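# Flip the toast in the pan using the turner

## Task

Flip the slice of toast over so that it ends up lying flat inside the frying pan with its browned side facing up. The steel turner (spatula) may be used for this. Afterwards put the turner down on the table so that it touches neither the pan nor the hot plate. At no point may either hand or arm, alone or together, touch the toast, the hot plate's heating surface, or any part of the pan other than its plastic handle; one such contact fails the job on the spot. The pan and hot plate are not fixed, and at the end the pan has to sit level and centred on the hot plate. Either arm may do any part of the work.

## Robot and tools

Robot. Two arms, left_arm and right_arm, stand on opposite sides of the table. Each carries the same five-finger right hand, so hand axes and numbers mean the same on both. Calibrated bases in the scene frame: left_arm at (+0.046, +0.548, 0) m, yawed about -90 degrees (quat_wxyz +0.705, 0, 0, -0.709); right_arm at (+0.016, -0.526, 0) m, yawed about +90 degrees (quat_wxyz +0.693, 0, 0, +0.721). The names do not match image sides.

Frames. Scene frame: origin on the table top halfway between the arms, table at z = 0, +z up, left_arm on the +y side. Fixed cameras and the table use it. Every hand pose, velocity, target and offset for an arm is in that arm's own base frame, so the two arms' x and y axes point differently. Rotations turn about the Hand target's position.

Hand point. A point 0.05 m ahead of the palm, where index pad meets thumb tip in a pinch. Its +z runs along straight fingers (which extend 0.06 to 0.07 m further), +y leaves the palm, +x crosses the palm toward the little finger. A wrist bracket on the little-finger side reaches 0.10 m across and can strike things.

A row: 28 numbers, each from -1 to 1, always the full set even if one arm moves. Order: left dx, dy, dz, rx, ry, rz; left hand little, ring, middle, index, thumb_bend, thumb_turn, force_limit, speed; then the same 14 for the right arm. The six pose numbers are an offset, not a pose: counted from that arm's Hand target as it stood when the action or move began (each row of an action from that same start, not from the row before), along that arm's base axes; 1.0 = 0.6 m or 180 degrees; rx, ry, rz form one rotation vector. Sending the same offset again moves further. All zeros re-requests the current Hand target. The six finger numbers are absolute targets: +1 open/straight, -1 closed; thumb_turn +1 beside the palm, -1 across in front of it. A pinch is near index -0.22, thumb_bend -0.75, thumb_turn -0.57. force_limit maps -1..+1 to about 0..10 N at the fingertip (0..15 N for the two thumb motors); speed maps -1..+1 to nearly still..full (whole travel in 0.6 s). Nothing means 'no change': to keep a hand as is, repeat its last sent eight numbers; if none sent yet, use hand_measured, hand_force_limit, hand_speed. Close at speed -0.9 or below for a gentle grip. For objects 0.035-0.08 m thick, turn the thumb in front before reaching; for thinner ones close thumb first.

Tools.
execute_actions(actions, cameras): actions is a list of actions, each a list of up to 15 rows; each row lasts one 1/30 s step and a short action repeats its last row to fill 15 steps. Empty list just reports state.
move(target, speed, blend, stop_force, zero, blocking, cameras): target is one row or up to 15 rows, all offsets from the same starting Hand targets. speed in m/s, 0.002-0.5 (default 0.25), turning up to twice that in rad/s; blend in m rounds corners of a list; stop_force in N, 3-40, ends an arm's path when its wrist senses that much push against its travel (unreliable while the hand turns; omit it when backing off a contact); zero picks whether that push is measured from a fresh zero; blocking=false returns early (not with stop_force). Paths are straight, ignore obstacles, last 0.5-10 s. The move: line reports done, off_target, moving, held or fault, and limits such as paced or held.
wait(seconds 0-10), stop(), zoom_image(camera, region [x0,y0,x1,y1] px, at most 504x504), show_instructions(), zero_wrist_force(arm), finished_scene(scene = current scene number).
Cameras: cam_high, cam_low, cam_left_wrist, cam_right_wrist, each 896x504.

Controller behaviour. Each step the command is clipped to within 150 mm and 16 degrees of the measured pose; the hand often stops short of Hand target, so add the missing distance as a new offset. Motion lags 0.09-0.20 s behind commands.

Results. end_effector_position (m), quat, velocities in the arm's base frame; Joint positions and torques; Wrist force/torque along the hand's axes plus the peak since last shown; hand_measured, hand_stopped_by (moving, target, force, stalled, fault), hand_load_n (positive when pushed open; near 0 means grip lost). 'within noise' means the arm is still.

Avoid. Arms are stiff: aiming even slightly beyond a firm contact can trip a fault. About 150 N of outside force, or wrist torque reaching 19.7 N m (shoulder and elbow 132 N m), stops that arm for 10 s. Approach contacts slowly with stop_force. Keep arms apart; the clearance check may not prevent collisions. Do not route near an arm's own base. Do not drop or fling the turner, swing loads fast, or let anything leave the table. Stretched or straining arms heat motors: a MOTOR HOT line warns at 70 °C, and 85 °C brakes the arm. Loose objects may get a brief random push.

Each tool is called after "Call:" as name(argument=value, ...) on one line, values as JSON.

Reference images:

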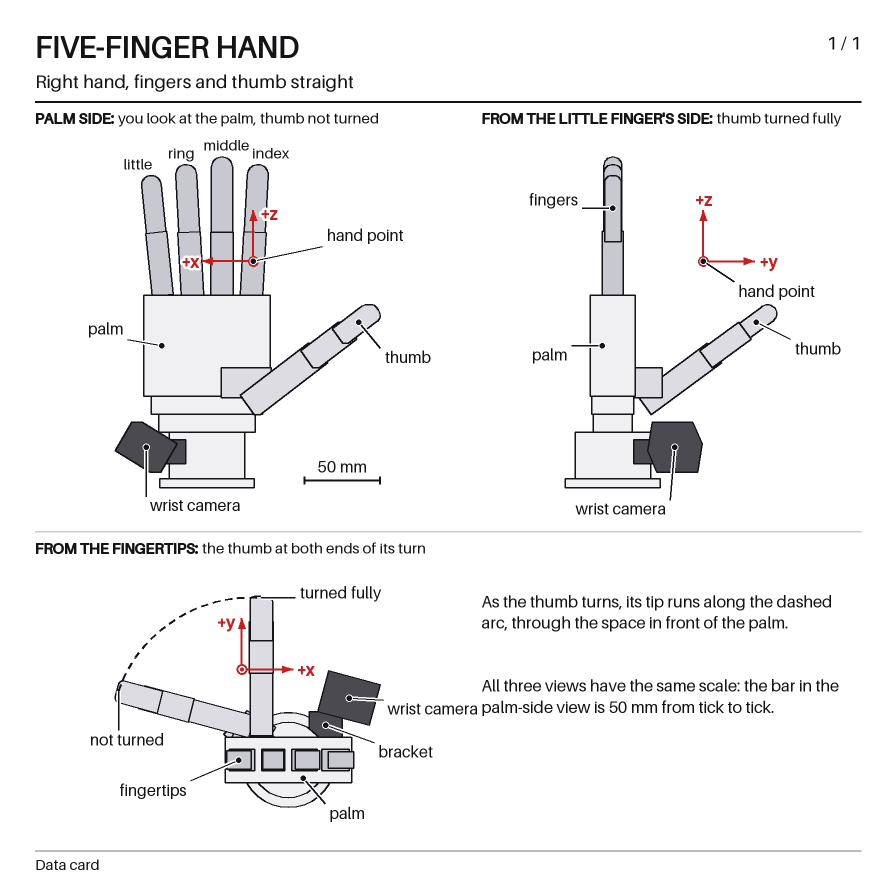

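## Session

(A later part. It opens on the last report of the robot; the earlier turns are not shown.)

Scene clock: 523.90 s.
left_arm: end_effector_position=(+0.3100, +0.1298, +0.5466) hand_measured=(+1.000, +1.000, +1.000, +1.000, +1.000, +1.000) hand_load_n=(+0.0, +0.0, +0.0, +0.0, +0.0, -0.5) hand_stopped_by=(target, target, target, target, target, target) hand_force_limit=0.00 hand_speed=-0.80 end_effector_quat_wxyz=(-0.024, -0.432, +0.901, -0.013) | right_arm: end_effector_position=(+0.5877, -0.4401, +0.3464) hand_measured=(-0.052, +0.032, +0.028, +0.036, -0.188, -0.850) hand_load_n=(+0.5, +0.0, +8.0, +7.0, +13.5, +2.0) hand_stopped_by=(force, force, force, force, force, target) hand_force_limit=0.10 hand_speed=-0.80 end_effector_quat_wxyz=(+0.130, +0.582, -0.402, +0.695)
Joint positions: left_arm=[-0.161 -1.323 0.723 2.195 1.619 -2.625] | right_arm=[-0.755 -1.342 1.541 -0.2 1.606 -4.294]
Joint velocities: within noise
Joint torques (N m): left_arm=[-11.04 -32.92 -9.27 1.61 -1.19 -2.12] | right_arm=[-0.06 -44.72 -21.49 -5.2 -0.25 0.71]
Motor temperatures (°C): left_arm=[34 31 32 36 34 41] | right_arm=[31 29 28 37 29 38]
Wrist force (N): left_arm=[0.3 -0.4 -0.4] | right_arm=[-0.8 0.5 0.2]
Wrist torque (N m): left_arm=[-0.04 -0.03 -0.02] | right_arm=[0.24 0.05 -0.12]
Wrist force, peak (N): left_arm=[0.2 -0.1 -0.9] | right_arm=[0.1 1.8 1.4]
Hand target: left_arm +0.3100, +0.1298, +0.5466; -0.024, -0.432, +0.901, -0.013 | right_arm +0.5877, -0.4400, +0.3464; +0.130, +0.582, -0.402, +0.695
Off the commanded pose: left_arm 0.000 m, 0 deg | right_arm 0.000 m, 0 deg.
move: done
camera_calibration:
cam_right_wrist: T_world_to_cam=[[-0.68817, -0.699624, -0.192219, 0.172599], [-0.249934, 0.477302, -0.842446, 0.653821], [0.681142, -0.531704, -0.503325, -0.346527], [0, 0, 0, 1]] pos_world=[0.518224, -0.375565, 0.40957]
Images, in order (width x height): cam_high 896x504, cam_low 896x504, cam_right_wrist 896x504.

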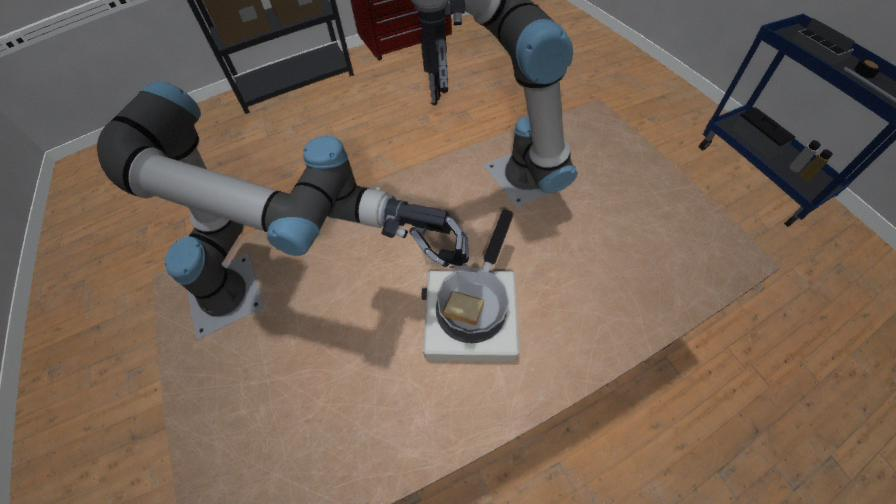

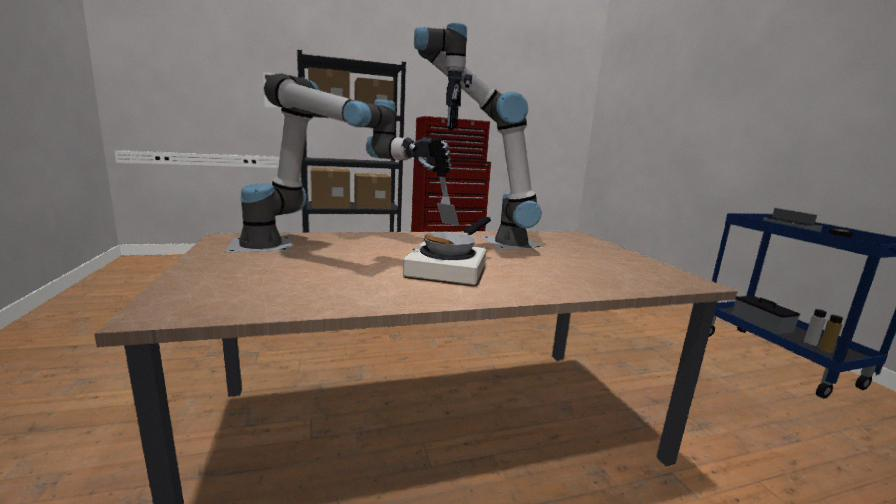

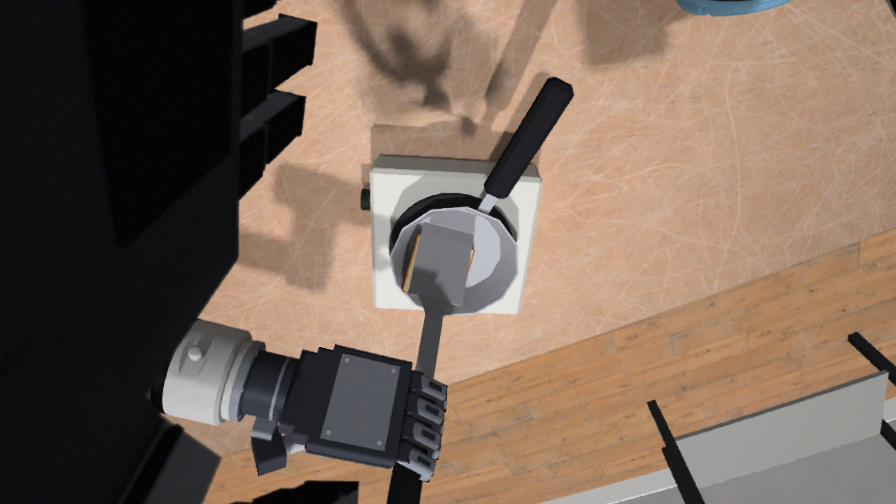

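Call:
move(target=[0,0,0,0,0,0,1,1,1,1,1,1,0,-0.8,0.0058,-0.0177,-0.0883,0,0,0,-0.25,-0.2,-0.15,-0.1,-0.4,-0.85,0.1,-0.8], speed=0.04, stop_force=3, cameras=["cam_high","cam_right_wrist","cam_low"])

Call:
zoom_image(camera="cam_low", region=[400, 190, 480, 270])

Call:
zoom_image(camera="cam_right_wrist", region=[350, 170, 550, 400])

Call:
zoom_image(camera="cam_high", region=[390, 230, 540, 380])

Scene clock: 529.20 s.
left_arm: end_effector_position=(+0.3100, +0.1298, +0.5466) hand_measured=(+1.000, +1.000, +1.000, +1.000, +1.000, +1.000) hand_load_n=(+0.0, +0.0, +0.0, +0.0, +0.0, +0.0) hand_stopped_by=(target, target, target, target, target, target) hand_force_limit=0.00 hand_speed=-0.80 end_effector_quat_wxyz=(-0.024, -0.432, +0.901, -0.013) | right_arm: end_effector_position=(+0.5912, -0.4506, +0.2934) hand_measured=(-0.052, +0.032, +0.028, +0.036, -0.188, -0.850) hand_load_n=(+0.5, +0.0, +6.5, +8.0, +13.0, +4.0) hand_stopped_by=(force, force, force, force, force, target) hand_force_limit=0.10 hand_speed=-0.80 end_effector_quat_wxyz=(+0.130, +0.582, -0.402, +0.695)
Joint positions: left_arm=[-0.161 -1.323 0.723 2.195 1.619 -2.625] | right_arm=[-0.766 -1.29 1.616 -0.326 1.595 -4.294]
Joint velocities: within noise
Joint torques (N m): left_arm=[-9.69 -32.4 -10.79 1.9 -1.01 -1.9] | right_arm=[4.15 -47.14 -37.5 0.02 1.12 0.38]
Motor temperatures (°C): left_arm=[34 31 32 36 34 41] | right_arm=[31 29 28 37 29 38]
Wrist force (N): left_arm=[0.3 -0.1 -0.3] | right_arm=[-1.0 0.7 1.4]
Wrist torque (N m): left_arm=[0.00 -0.04 -0.01] | right_arm=[0.23 0.14 -0.18]
Wrist force, peak (N): left_arm=[0.8 -0.3 -0.6] | right_arm=[-0.7 1.0 1.6]
Hand target: left_arm +0.3100, +0.1298, +0.5466; -0.024, -0.432, +0.901, -0.013 | right_arm +0.5912, -0.4506, +0.2934; +0.130, +0.582, -0.402, +0.695
Off the commanded pose: left_arm 0.000 m, 0 deg | right_arm 0.000 m, 0 deg.
move: done
camera_calibration:
cam_right_wrist: T_world_to_cam=[[-0.68822, -0.699606, -0.192106, 0.157392], [-0.24991, 0.477191, -0.842516, 0.615103], [0.681101, -0.531827, -0.503251, -0.381212], [0, 0, 0, 1]] pos_world=[0.521685, -0.386149, 0.356625]
Images, in order (width x height): cam_high 896x504, cam_low 896x504, cam_right_wrist 896x504.

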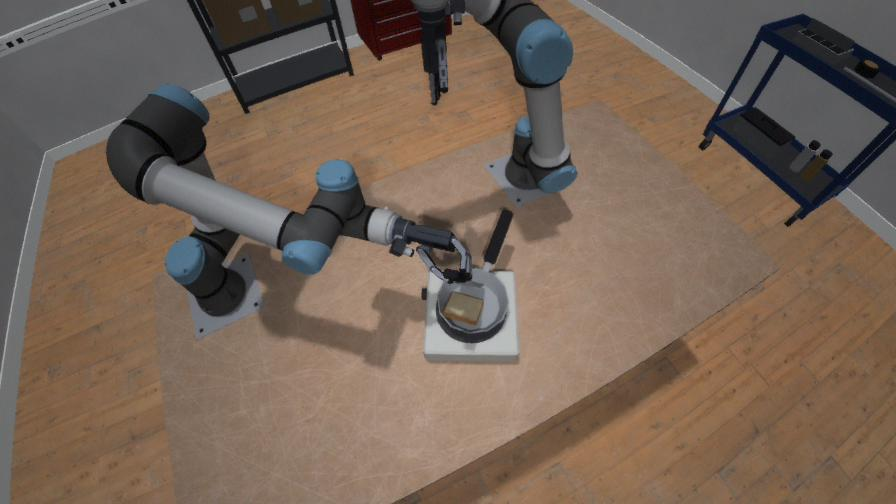

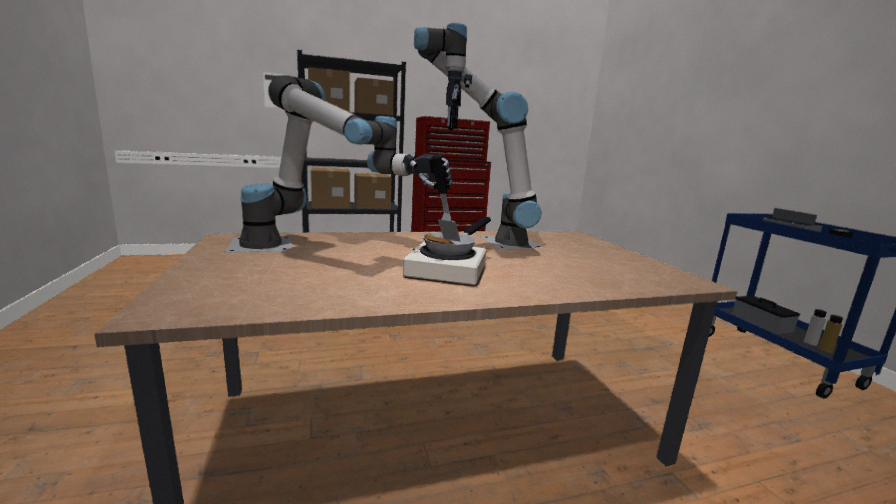

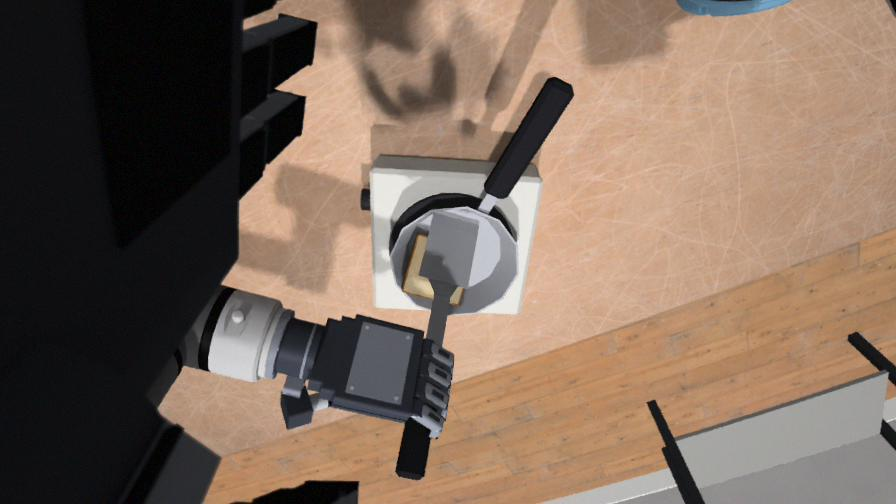

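Scaled by 6.300 from the camera's 896x504 image, which has a finer 1280x720 frame.

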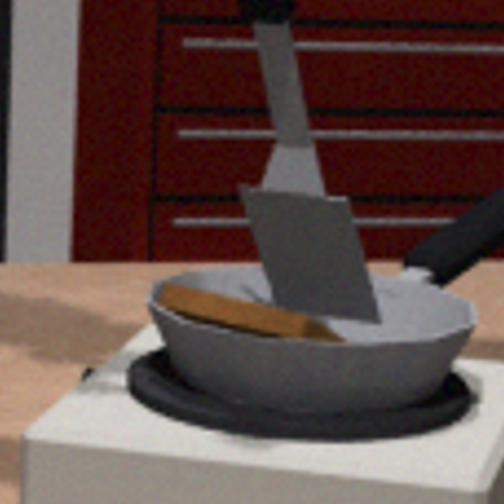

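Scaled by 2.191 from the camera's 896x504 image, which has a finer 1280x720 frame.

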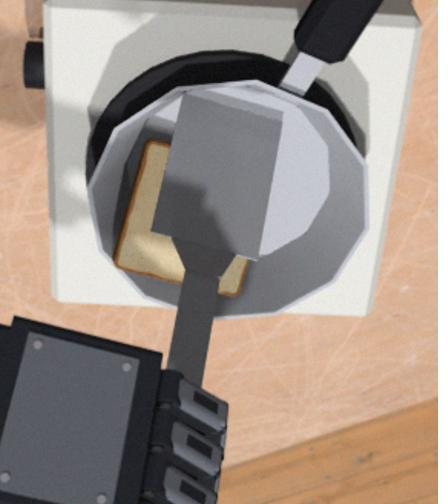

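Scaled by 3.360 from the camera's 896x504 image, which has a finer 1280x720 frame.

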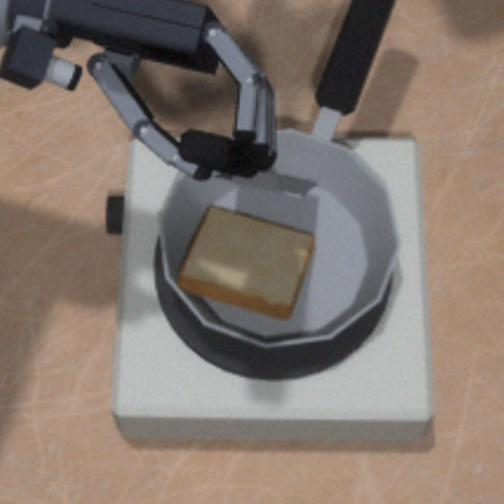

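Call:
move(target=[0,0,0,0,0,0,1,1,1,1,1,1,0,-0.8,0,0,-0.045,0,0,0,-0.25,-0.2,-0.15,-0.1,-0.4,-0.85,0.1,-0.8], speed=0.02, stop_force=3, cameras=["cam_right_wrist","cam_low"])

Call:
zoom_image(camera="cam_low", region=[400, 190, 480, 270])

Scene clock: 532.60 s.
left_arm: end_effector_position=(+0.3100, +0.1298, +0.5466) hand_measured=(+1.000, +1.000, +1.000, +1.000, +1.000, +1.000) hand_load_n=(+0.0, -0.5, +0.0, +0.0, +0.0, +0.0) hand_stopped_by=(target, target, target, target, target, target) hand_force_limit=0.00 hand_speed=-0.80 end_effector_quat_wxyz=(-0.024, -0.432, +0.901, -0.013) | right_arm: end_effector_position=(+0.5912, -0.4506, +0.2802) hand_measured=(-0.052, +0.032, +0.028, +0.036, -0.188, -0.850) hand_load_n=(+1.0, +0.0, +3.5, +10.0, +12.5, +5.0) hand_stopped_by=(force, force, force, force, force, target) hand_force_limit=0.10 hand_speed=-0.80 end_effector_quat_wxyz=(+0.130, +0.582, -0.402, +0.695)
Joint positions: left_arm=[-0.161 -1.323 0.723 2.195 1.619 -2.625] | right_arm=[-0.766 -1.28 1.637 -0.358 1.595 -4.294]
Joint velocities: within noise
Joint torques (N m): left_arm=[-9.31 -32.71 -9.36 1.81 -1.24 -1.84] | right_arm=[4.71 -47.29 -36.78 -4.33 -1.92 1.7]
Motor temperatures (°C): left_arm=[34 31 32 36 34 41] | right_arm=[31 29 28 37 29 38]
Wrist force (N): left_arm=[0.1 -0.4 -0.4] | right_arm=[0.4 0.3 2.0]
Wrist torque (N m): left_arm=[-0.03 -0.01 -0.02] | right_arm=[0.19 0.15 -0.14]
Wrist force, peak (N): left_arm=[0.2 -0.3 -1.0] | right_arm=[9.1 0.5 2.9]
Hand target: left_arm +0.3100, +0.1298, +0.5466; -0.024, -0.432, +0.901, -0.013 | right_arm +0.5912, -0.4506, +0.2802; +0.130, +0.582, -0.402, +0.695 (not the last commanded pose)
Off the commanded pose: left_arm 0.000 m, 0 deg | right_arm 0.014 m, 0 deg.
move: contact (right_arm)
camera_calibration:
cam_right_wrist: T_world_to_cam=[[-0.688215, -0.699608, -0.192118, 0.154867], [-0.249904, 0.477196, -0.842515, 0.603996], [0.681108, -0.53182, -0.503248, -0.387847], [0, 0, 0, 1]] pos_world=[0.521688, -0.386143, 0.343445]
Images, in order (width x height): cam_low 896x504, cam_right_wrist 896x504.

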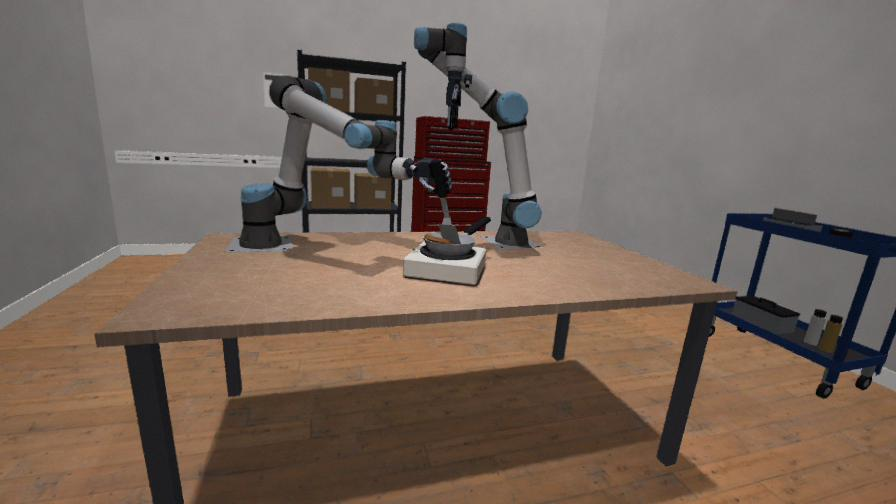

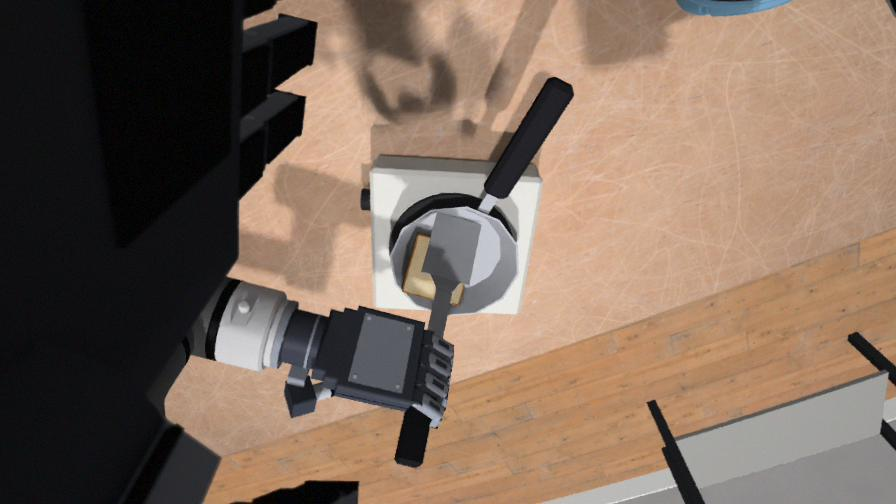

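Scaled by 6.300 from the camera's 896x504 image, which has a finer 1280x720 frame.

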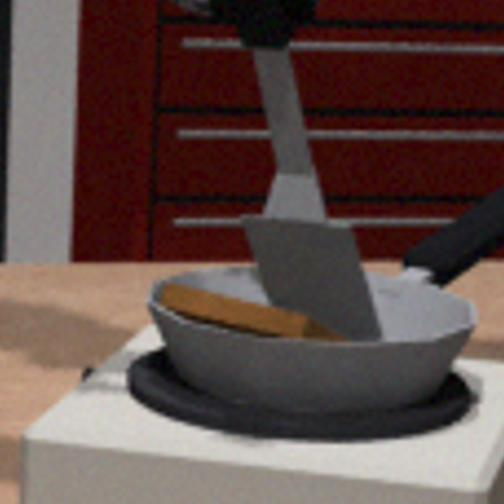

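Call:
move(target=[0,0,0,0,0,0,1,1,1,1,1,1,0,-0.8,-0.0805,-0.0798,0.005,0,0,0,-0.25,-0.2,-0.15,-0.1,-0.4,-0.85,0.1,-0.8], speed=0.04, stop_force=5, cameras=["cam_high","cam_right_wrist","cam_low"])

Call:
zoom_image(camera="cam_low", region=[400, 190, 480, 270])

Call:
zoom_image(camera="cam_right_wrist", region=[350, 170, 550, 400])

Call:
zoom_image(camera="cam_high", region=[390, 230, 540, 380])

Scene clock: 536.87 s.
left_arm: end_effector_position=(+0.3100, +0.1298, +0.5466) hand_measured=(+1.000, +1.000, +1.000, +1.000, +1.000, +1.000) hand_load_n=(-0.5, +0.0, +0.0, +0.0, +0.0, +0.0) hand_stopped_by=(target, target, target, target, target, target) hand_force_limit=0.00 hand_speed=-0.80 end_effector_quat_wxyz=(-0.024, -0.432, +0.901, -0.013) | right_arm: end_effector_position=(+0.5429, -0.4985, +0.2833) hand_measured=(-0.052, +0.032, +0.028, +0.036, -0.188, -0.850) hand_load_n=(+2.5, +0.0, +3.5, +8.5, +13.0, +4.0) hand_stopped_by=(force, force, force, force, force, target) hand_force_limit=0.10 hand_speed=-0.80 end_effector_quat_wxyz=(+0.130, +0.582, -0.402, +0.695)
Joint positions: left_arm=[-0.161 -1.323 0.723 2.195 1.619 -2.625] | right_arm=[-0.907 -1.317 1.678 -0.362 1.454 -4.294]
Joint velocities: within noise
Joint torques (N m): left_arm=[-10.71 -32.19 -10.53 1.87 -1.28 -1.98] | right_arm=[9.09 -33.04 -37.89 -4.82 0.12 1.65]
Motor temperatures (°C): left_arm=[34 31 32 36 34 41] | right_arm=[31 29 28 37 29 38]
Wrist force (N): left_arm=[0.5 -0.2 -0.2] | right_arm=[-0.8 0.5 1.5]
Wrist torque (N m): left_arm=[-0.03 -0.07 0.00] | right_arm=[0.19 -0.01 -0.11]
Wrist force, peak (N): left_arm=[0.3 -0.1 -0.9] | right_arm=[0.4 0.4 2.1]
Hand target: left_arm +0.3100, +0.1298, +0.5466; -0.024, -0.432, +0.901, -0.013 | right_arm +0.5429, -0.4985, +0.2832; +0.130, +0.582, -0.402, +0.695
Off the commanded pose: left_arm 0.000 m, 0 deg | right_arm 0.000 m, 0 deg.
move: done
camera_calibration:
cam_right_wrist: T_world_to_cam=[[-0.688225, -0.699598, -0.192118, 0.0887122], [-0.249891, 0.477196, -0.842519, 0.617299], [0.681103, -0.531834, -0.503241, -0.378907], [0, 0, 0, 1]] pos_world=[0.473386, -0.434025, 0.346448]
Images, in order (width x height): cam_high 896x504, cam_low 896x504, cam_right_wrist 896x504.

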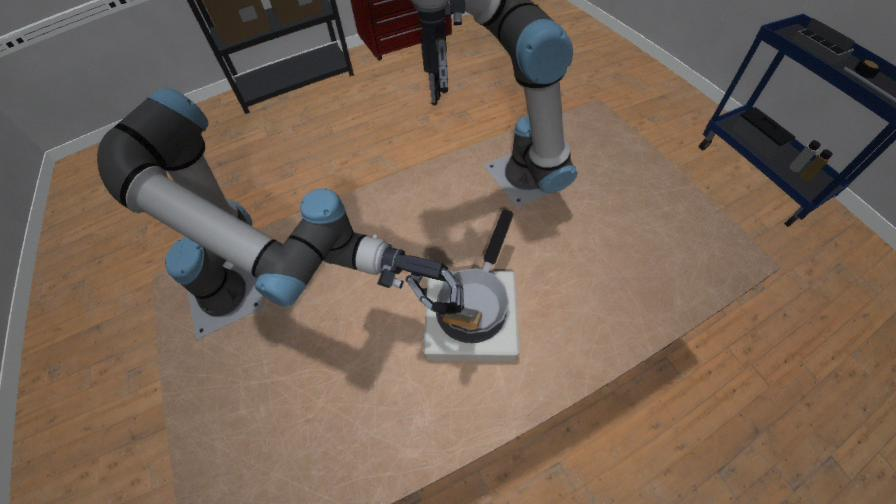

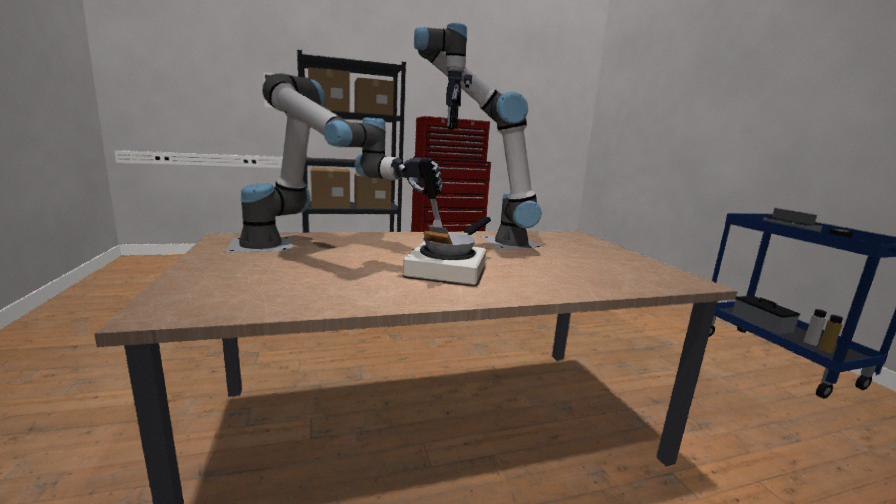

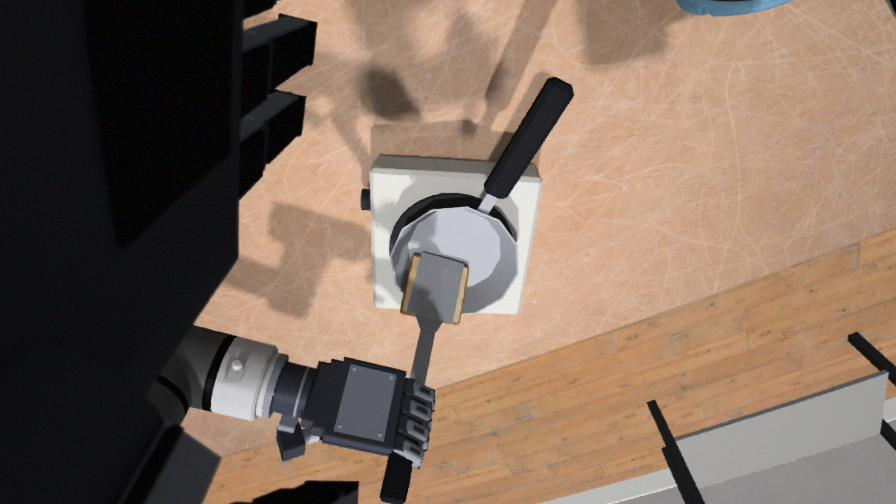

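Scaled by 6.300 from the camera's 896x504 image, which has a finer 1280x720 frame.

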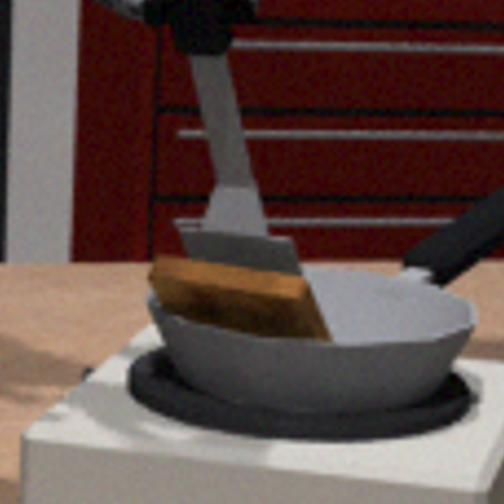

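Scaled by 2.191 from the camera's 896x504 image, which has a finer 1280x720 frame.

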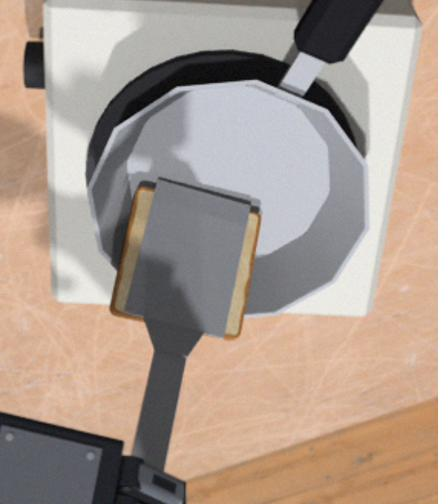

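Scaled by 3.360 from the camera's 896x504 image, which has a finer 1280x720 frame.

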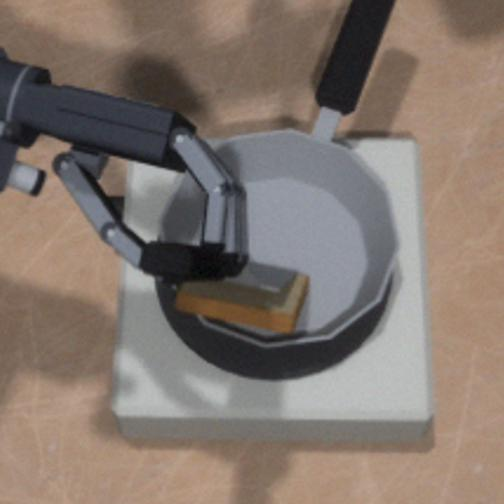

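Call:
move(target=[0,0,0,0,0,0,1,1,1,1,1,1,0,-0.8,-0.026,-0.0258,0,0,0,0,-0.25,-0.2,-0.15,-0.1,-0.4,-0.85,0.1,-0.8], speed=0.03, stop_force=5, cameras=["cam_high","cam_right_wrist","cam_low"])

Call:
zoom_image(camera="cam_low", region=[400, 190, 480, 270])

Call:
zoom_image(camera="cam_right_wrist", region=[350, 170, 550, 400])

Call:
zoom_image(camera="cam_high", region=[390, 230, 540, 380])

Scene clock: 539.87 s.
left_arm: end_effector_position=(+0.3100, +0.1298, +0.5466) hand_measured=(+1.000, +1.000, +1.000, +1.000, +1.000, +1.000) hand_load_n=(-0.5, +0.0, +0.0, +0.0, +0.0, +0.5) hand_stopped_by=(target, target, target, target, target, target) hand_force_limit=0.00 hand_speed=-0.80 end_effector_quat_wxyz=(-0.024, -0.432, +0.901, -0.013) | right_arm: end_effector_position=(+0.5273, -0.5140, +0.2832) hand_measured=(-0.052, +0.032, +0.028, +0.036, -0.188, -0.850) hand_load_n=(+0.0, +0.0, +7.0, +9.5, +11.0, +3.5) hand_stopped_by=(force, force, force, force, force, target) hand_force_limit=0.10 hand_speed=-0.80 end_effector_quat_wxyz=(+0.130, +0.582, -0.402, +0.695)
Joint positions: left_arm=[-0.161 -1.323 0.723 2.195 1.619 -2.625] | right_arm=[-0.953 -1.324 1.687 -0.363 1.408 -4.294]
Joint velocities: within noise
Joint torques (N m): left_arm=[-10.99 -33.15 -10.1 1.75 -1.27 -2.13] | right_arm=[7.95 -34.03 -37.68 -3.59 0.92 1.63]
Motor temperatures (°C): left_arm=[34 31 32 36 34 41] | right_arm=[31 29 28 37 29 38]
Wrist force (N): left_arm=[0.0 -0.3 -0.6] | right_arm=[-0.6 -0.5 1.3]
Wrist torque (N m): left_arm=[0.00 0.02 -0.03] | right_arm=[0.17 0.04 0.04]
Wrist force, peak (N): left_arm=[0.6 -0.3 -0.7] | right_arm=[-1.1 0.7 1.5]
Hand target: left_arm +0.3100, +0.1298, +0.5466; -0.024, -0.432, +0.901, -0.013 | right_arm +0.5273, -0.5140, +0.2832; +0.130, +0.582, -0.402, +0.695
Off the commanded pose: left_arm 0.000 m, 0 deg | right_arm 0.000 m, 0 deg.
move: done
camera_calibration:
cam_right_wrist: T_world_to_cam=[[-0.688215, -0.699608, -0.192118, 0.0671385], [-0.249899, 0.477192, -0.842519, 0.620781], [0.68111, -0.531824, -0.503242, -0.376511], [0, 0, 0, 1]] pos_world=[0.457784, -0.449498, 0.346442]
Images, in order (width x height): cam_high 896x504, cam_low 896x504, cam_right_wrist 896x504.

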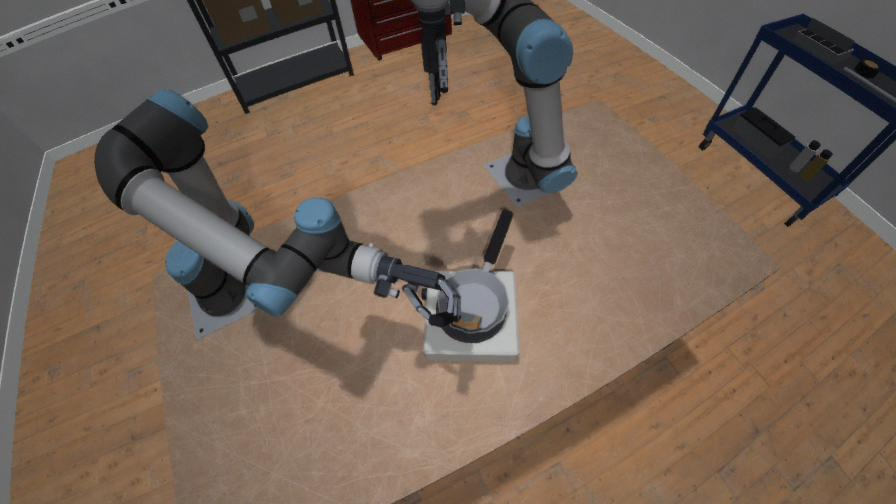

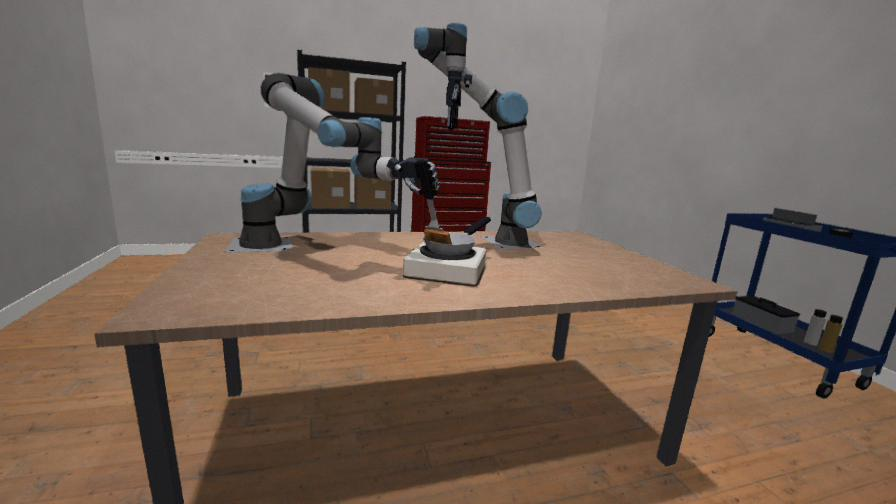

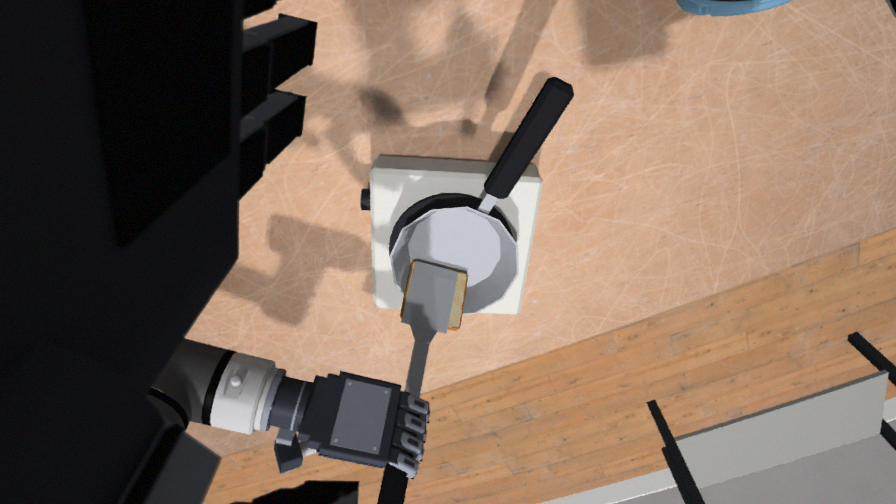

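Scaled by 6.300 from the camera's 896x504 image, which has a finer 1280x720 frame.

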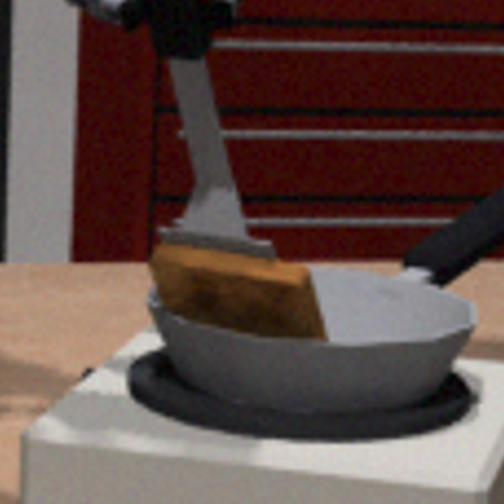

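Scaled by 2.191 from the camera's 896x504 image, which has a finer 1280x720 frame.

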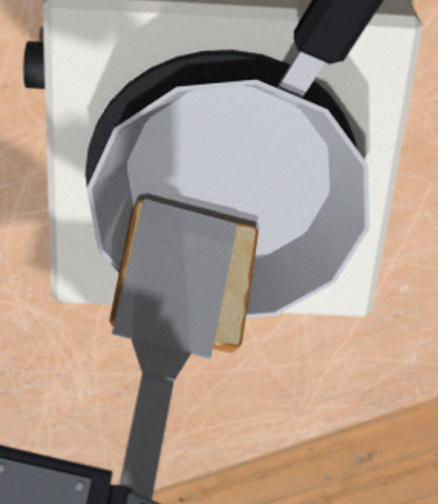

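Scaled by 3.360 from the camera's 896x504 image, which has a finer 1280x720 frame.

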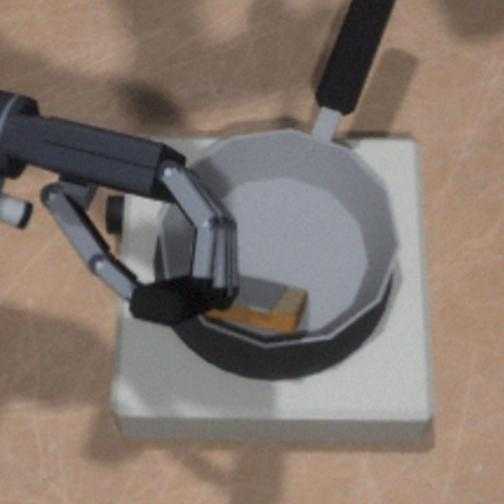

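Call:
move(target=[0,0,0,0,0,0,1,1,1,1,1,1,0,-0.8,-0.0142,-0.0141,0,0,0,0,-0.25,-0.2,-0.15,-0.1,-0.4,-0.85,0.1,-0.8], speed=0.03, stop_force=5, cameras=["cam_high","cam_right_wrist","cam_low"])

Call:
zoom_image(camera="cam_low", region=[400, 190, 480, 270])

Call:
zoom_image(camera="cam_right_wrist", region=[350, 170, 550, 400])

Scene clock: 544.73 s.
left_arm: end_effector_position=(+0.3100, +0.1298, +0.5466) hand_measured=(+1.000, +1.000, +1.000, +1.000, +1.000, +1.000) hand_load_n=(+0.0, +0.0, +0.0, +0.0, +0.0, +0.0) hand_stopped_by=(target, target, target, target, target, target) hand_force_limit=0.00 hand_speed=-0.80 end_effector_quat_wxyz=(-0.024, -0.432, +0.901, -0.013) | right_arm: end_effector_position=(+0.5188, -0.5225, +0.2832) hand_measured=(-0.052, +0.032, +0.028, +0.036, -0.188, -0.850) hand_load_n=(+0.0, +0.0, +7.5, +9.0, +11.5, +4.5) hand_stopped_by=(force, force, force, force, force, target) hand_force_limit=0.10 hand_speed=-0.80 end_effector_quat_wxyz=(+0.130, +0.582, -0.402, +0.695)
Joint positions: left_arm=[-0.161 -1.323 0.723 2.195 1.619 -2.625] | right_arm=[-0.978 -1.327 1.69 -0.364 1.382 -4.294]
Joint velocities: within noise
Joint torques (N m): left_arm=[-10.48 -32.93 -10.36 1.86 -0.9 -1.93] | right_arm=[8.39 -35.29 -33.95 -3.83 1.19 1.84]
Motor temperatures (°C): left_arm=[34 31 32 36 34 41] | right_arm=[31 29 28 37 29 38]
Wrist force (N): left_arm=[0.1 -0.1 -0.2] | right_arm=[-0.4 -0.7 1.5]
Wrist torque (N m): left_arm=[0.00 0.00 -0.01] | right_arm=[0.12 0.04 0.02]
Wrist force, peak (N): left_arm=[0.3 -0.6 -0.8] | right_arm=[-1.1 -1.0 1.5]
Hand target: left_arm +0.3100, +0.1298, +0.5466; -0.024, -0.432, +0.901, -0.013 | right_arm +0.5188, -0.5225, +0.2832; +0.130, +0.582, -0.402, +0.695
Off the commanded pose: left_arm 0.000 m, 0 deg | right_arm 0.000 m, 0 deg.
move: done
camera_calibration:
cam_right_wrist: T_world_to_cam=[[-0.688218, -0.699604, -0.192121, 0.0553597], [-0.24991, 0.477207, -0.842507, 0.622685], [0.681103, -0.531815, -0.50326, -0.375195], [0, 0, 0, 1]] pos_world=[0.449261, -0.457954, 0.346432]
Images, in order (width x height): cam_high 896x504, cam_low 896x504, cam_right_wrist 896x504.

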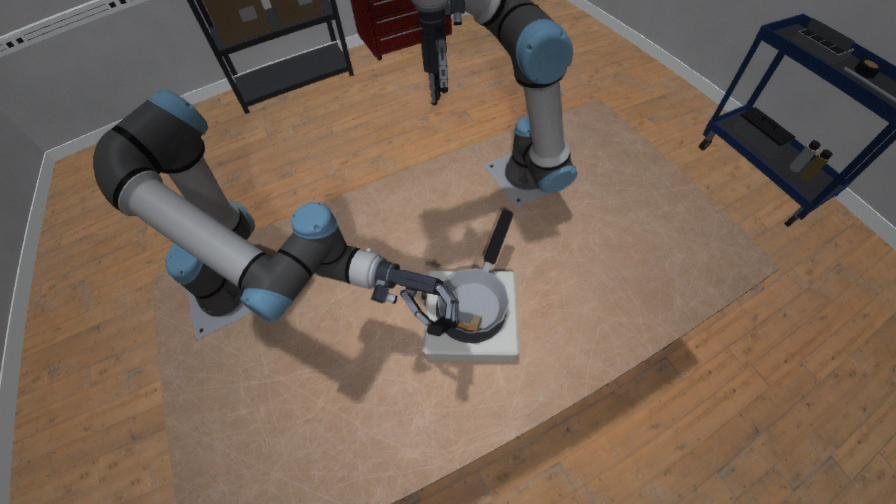

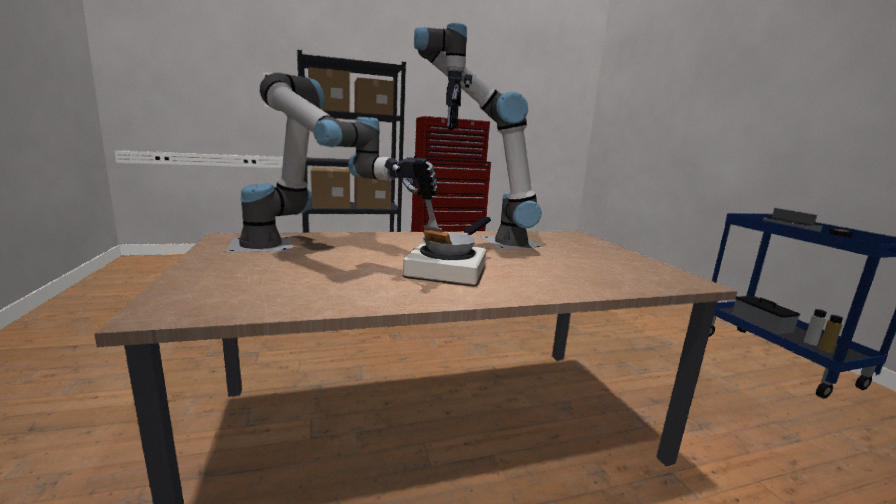

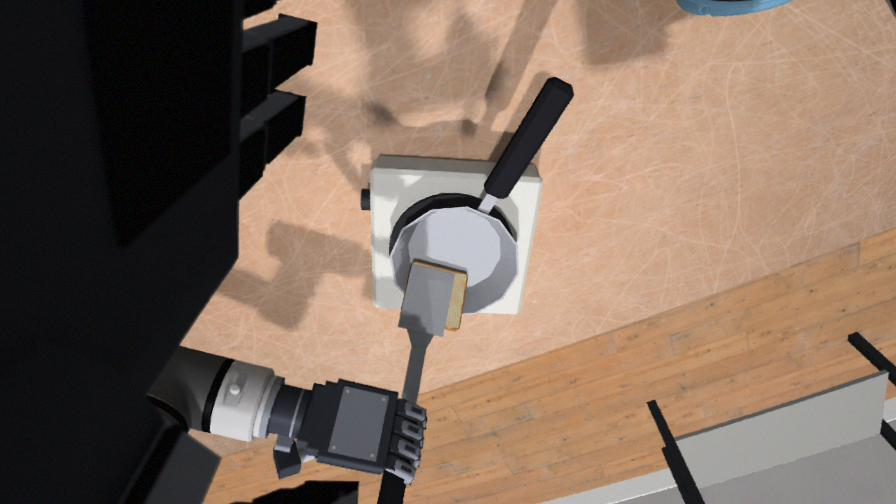

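Scaled by 6.300 from the camera's 896x504 image, which has a finer 1280x720 frame.

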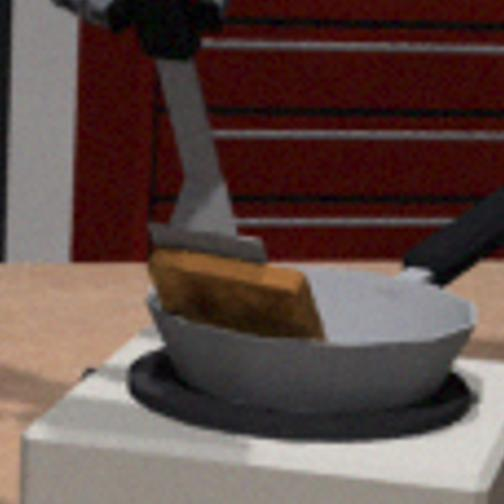

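Scaled by 2.191 from the camera's 896x504 image, which has a finer 1280x720 frame.

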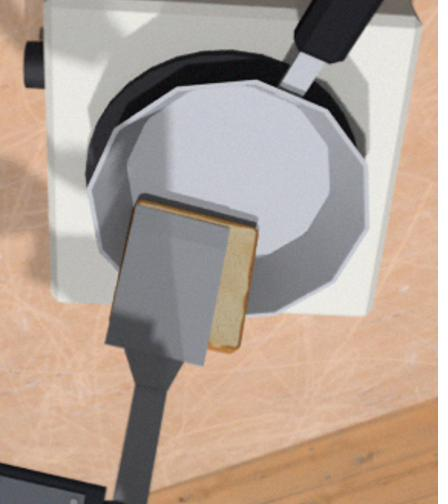

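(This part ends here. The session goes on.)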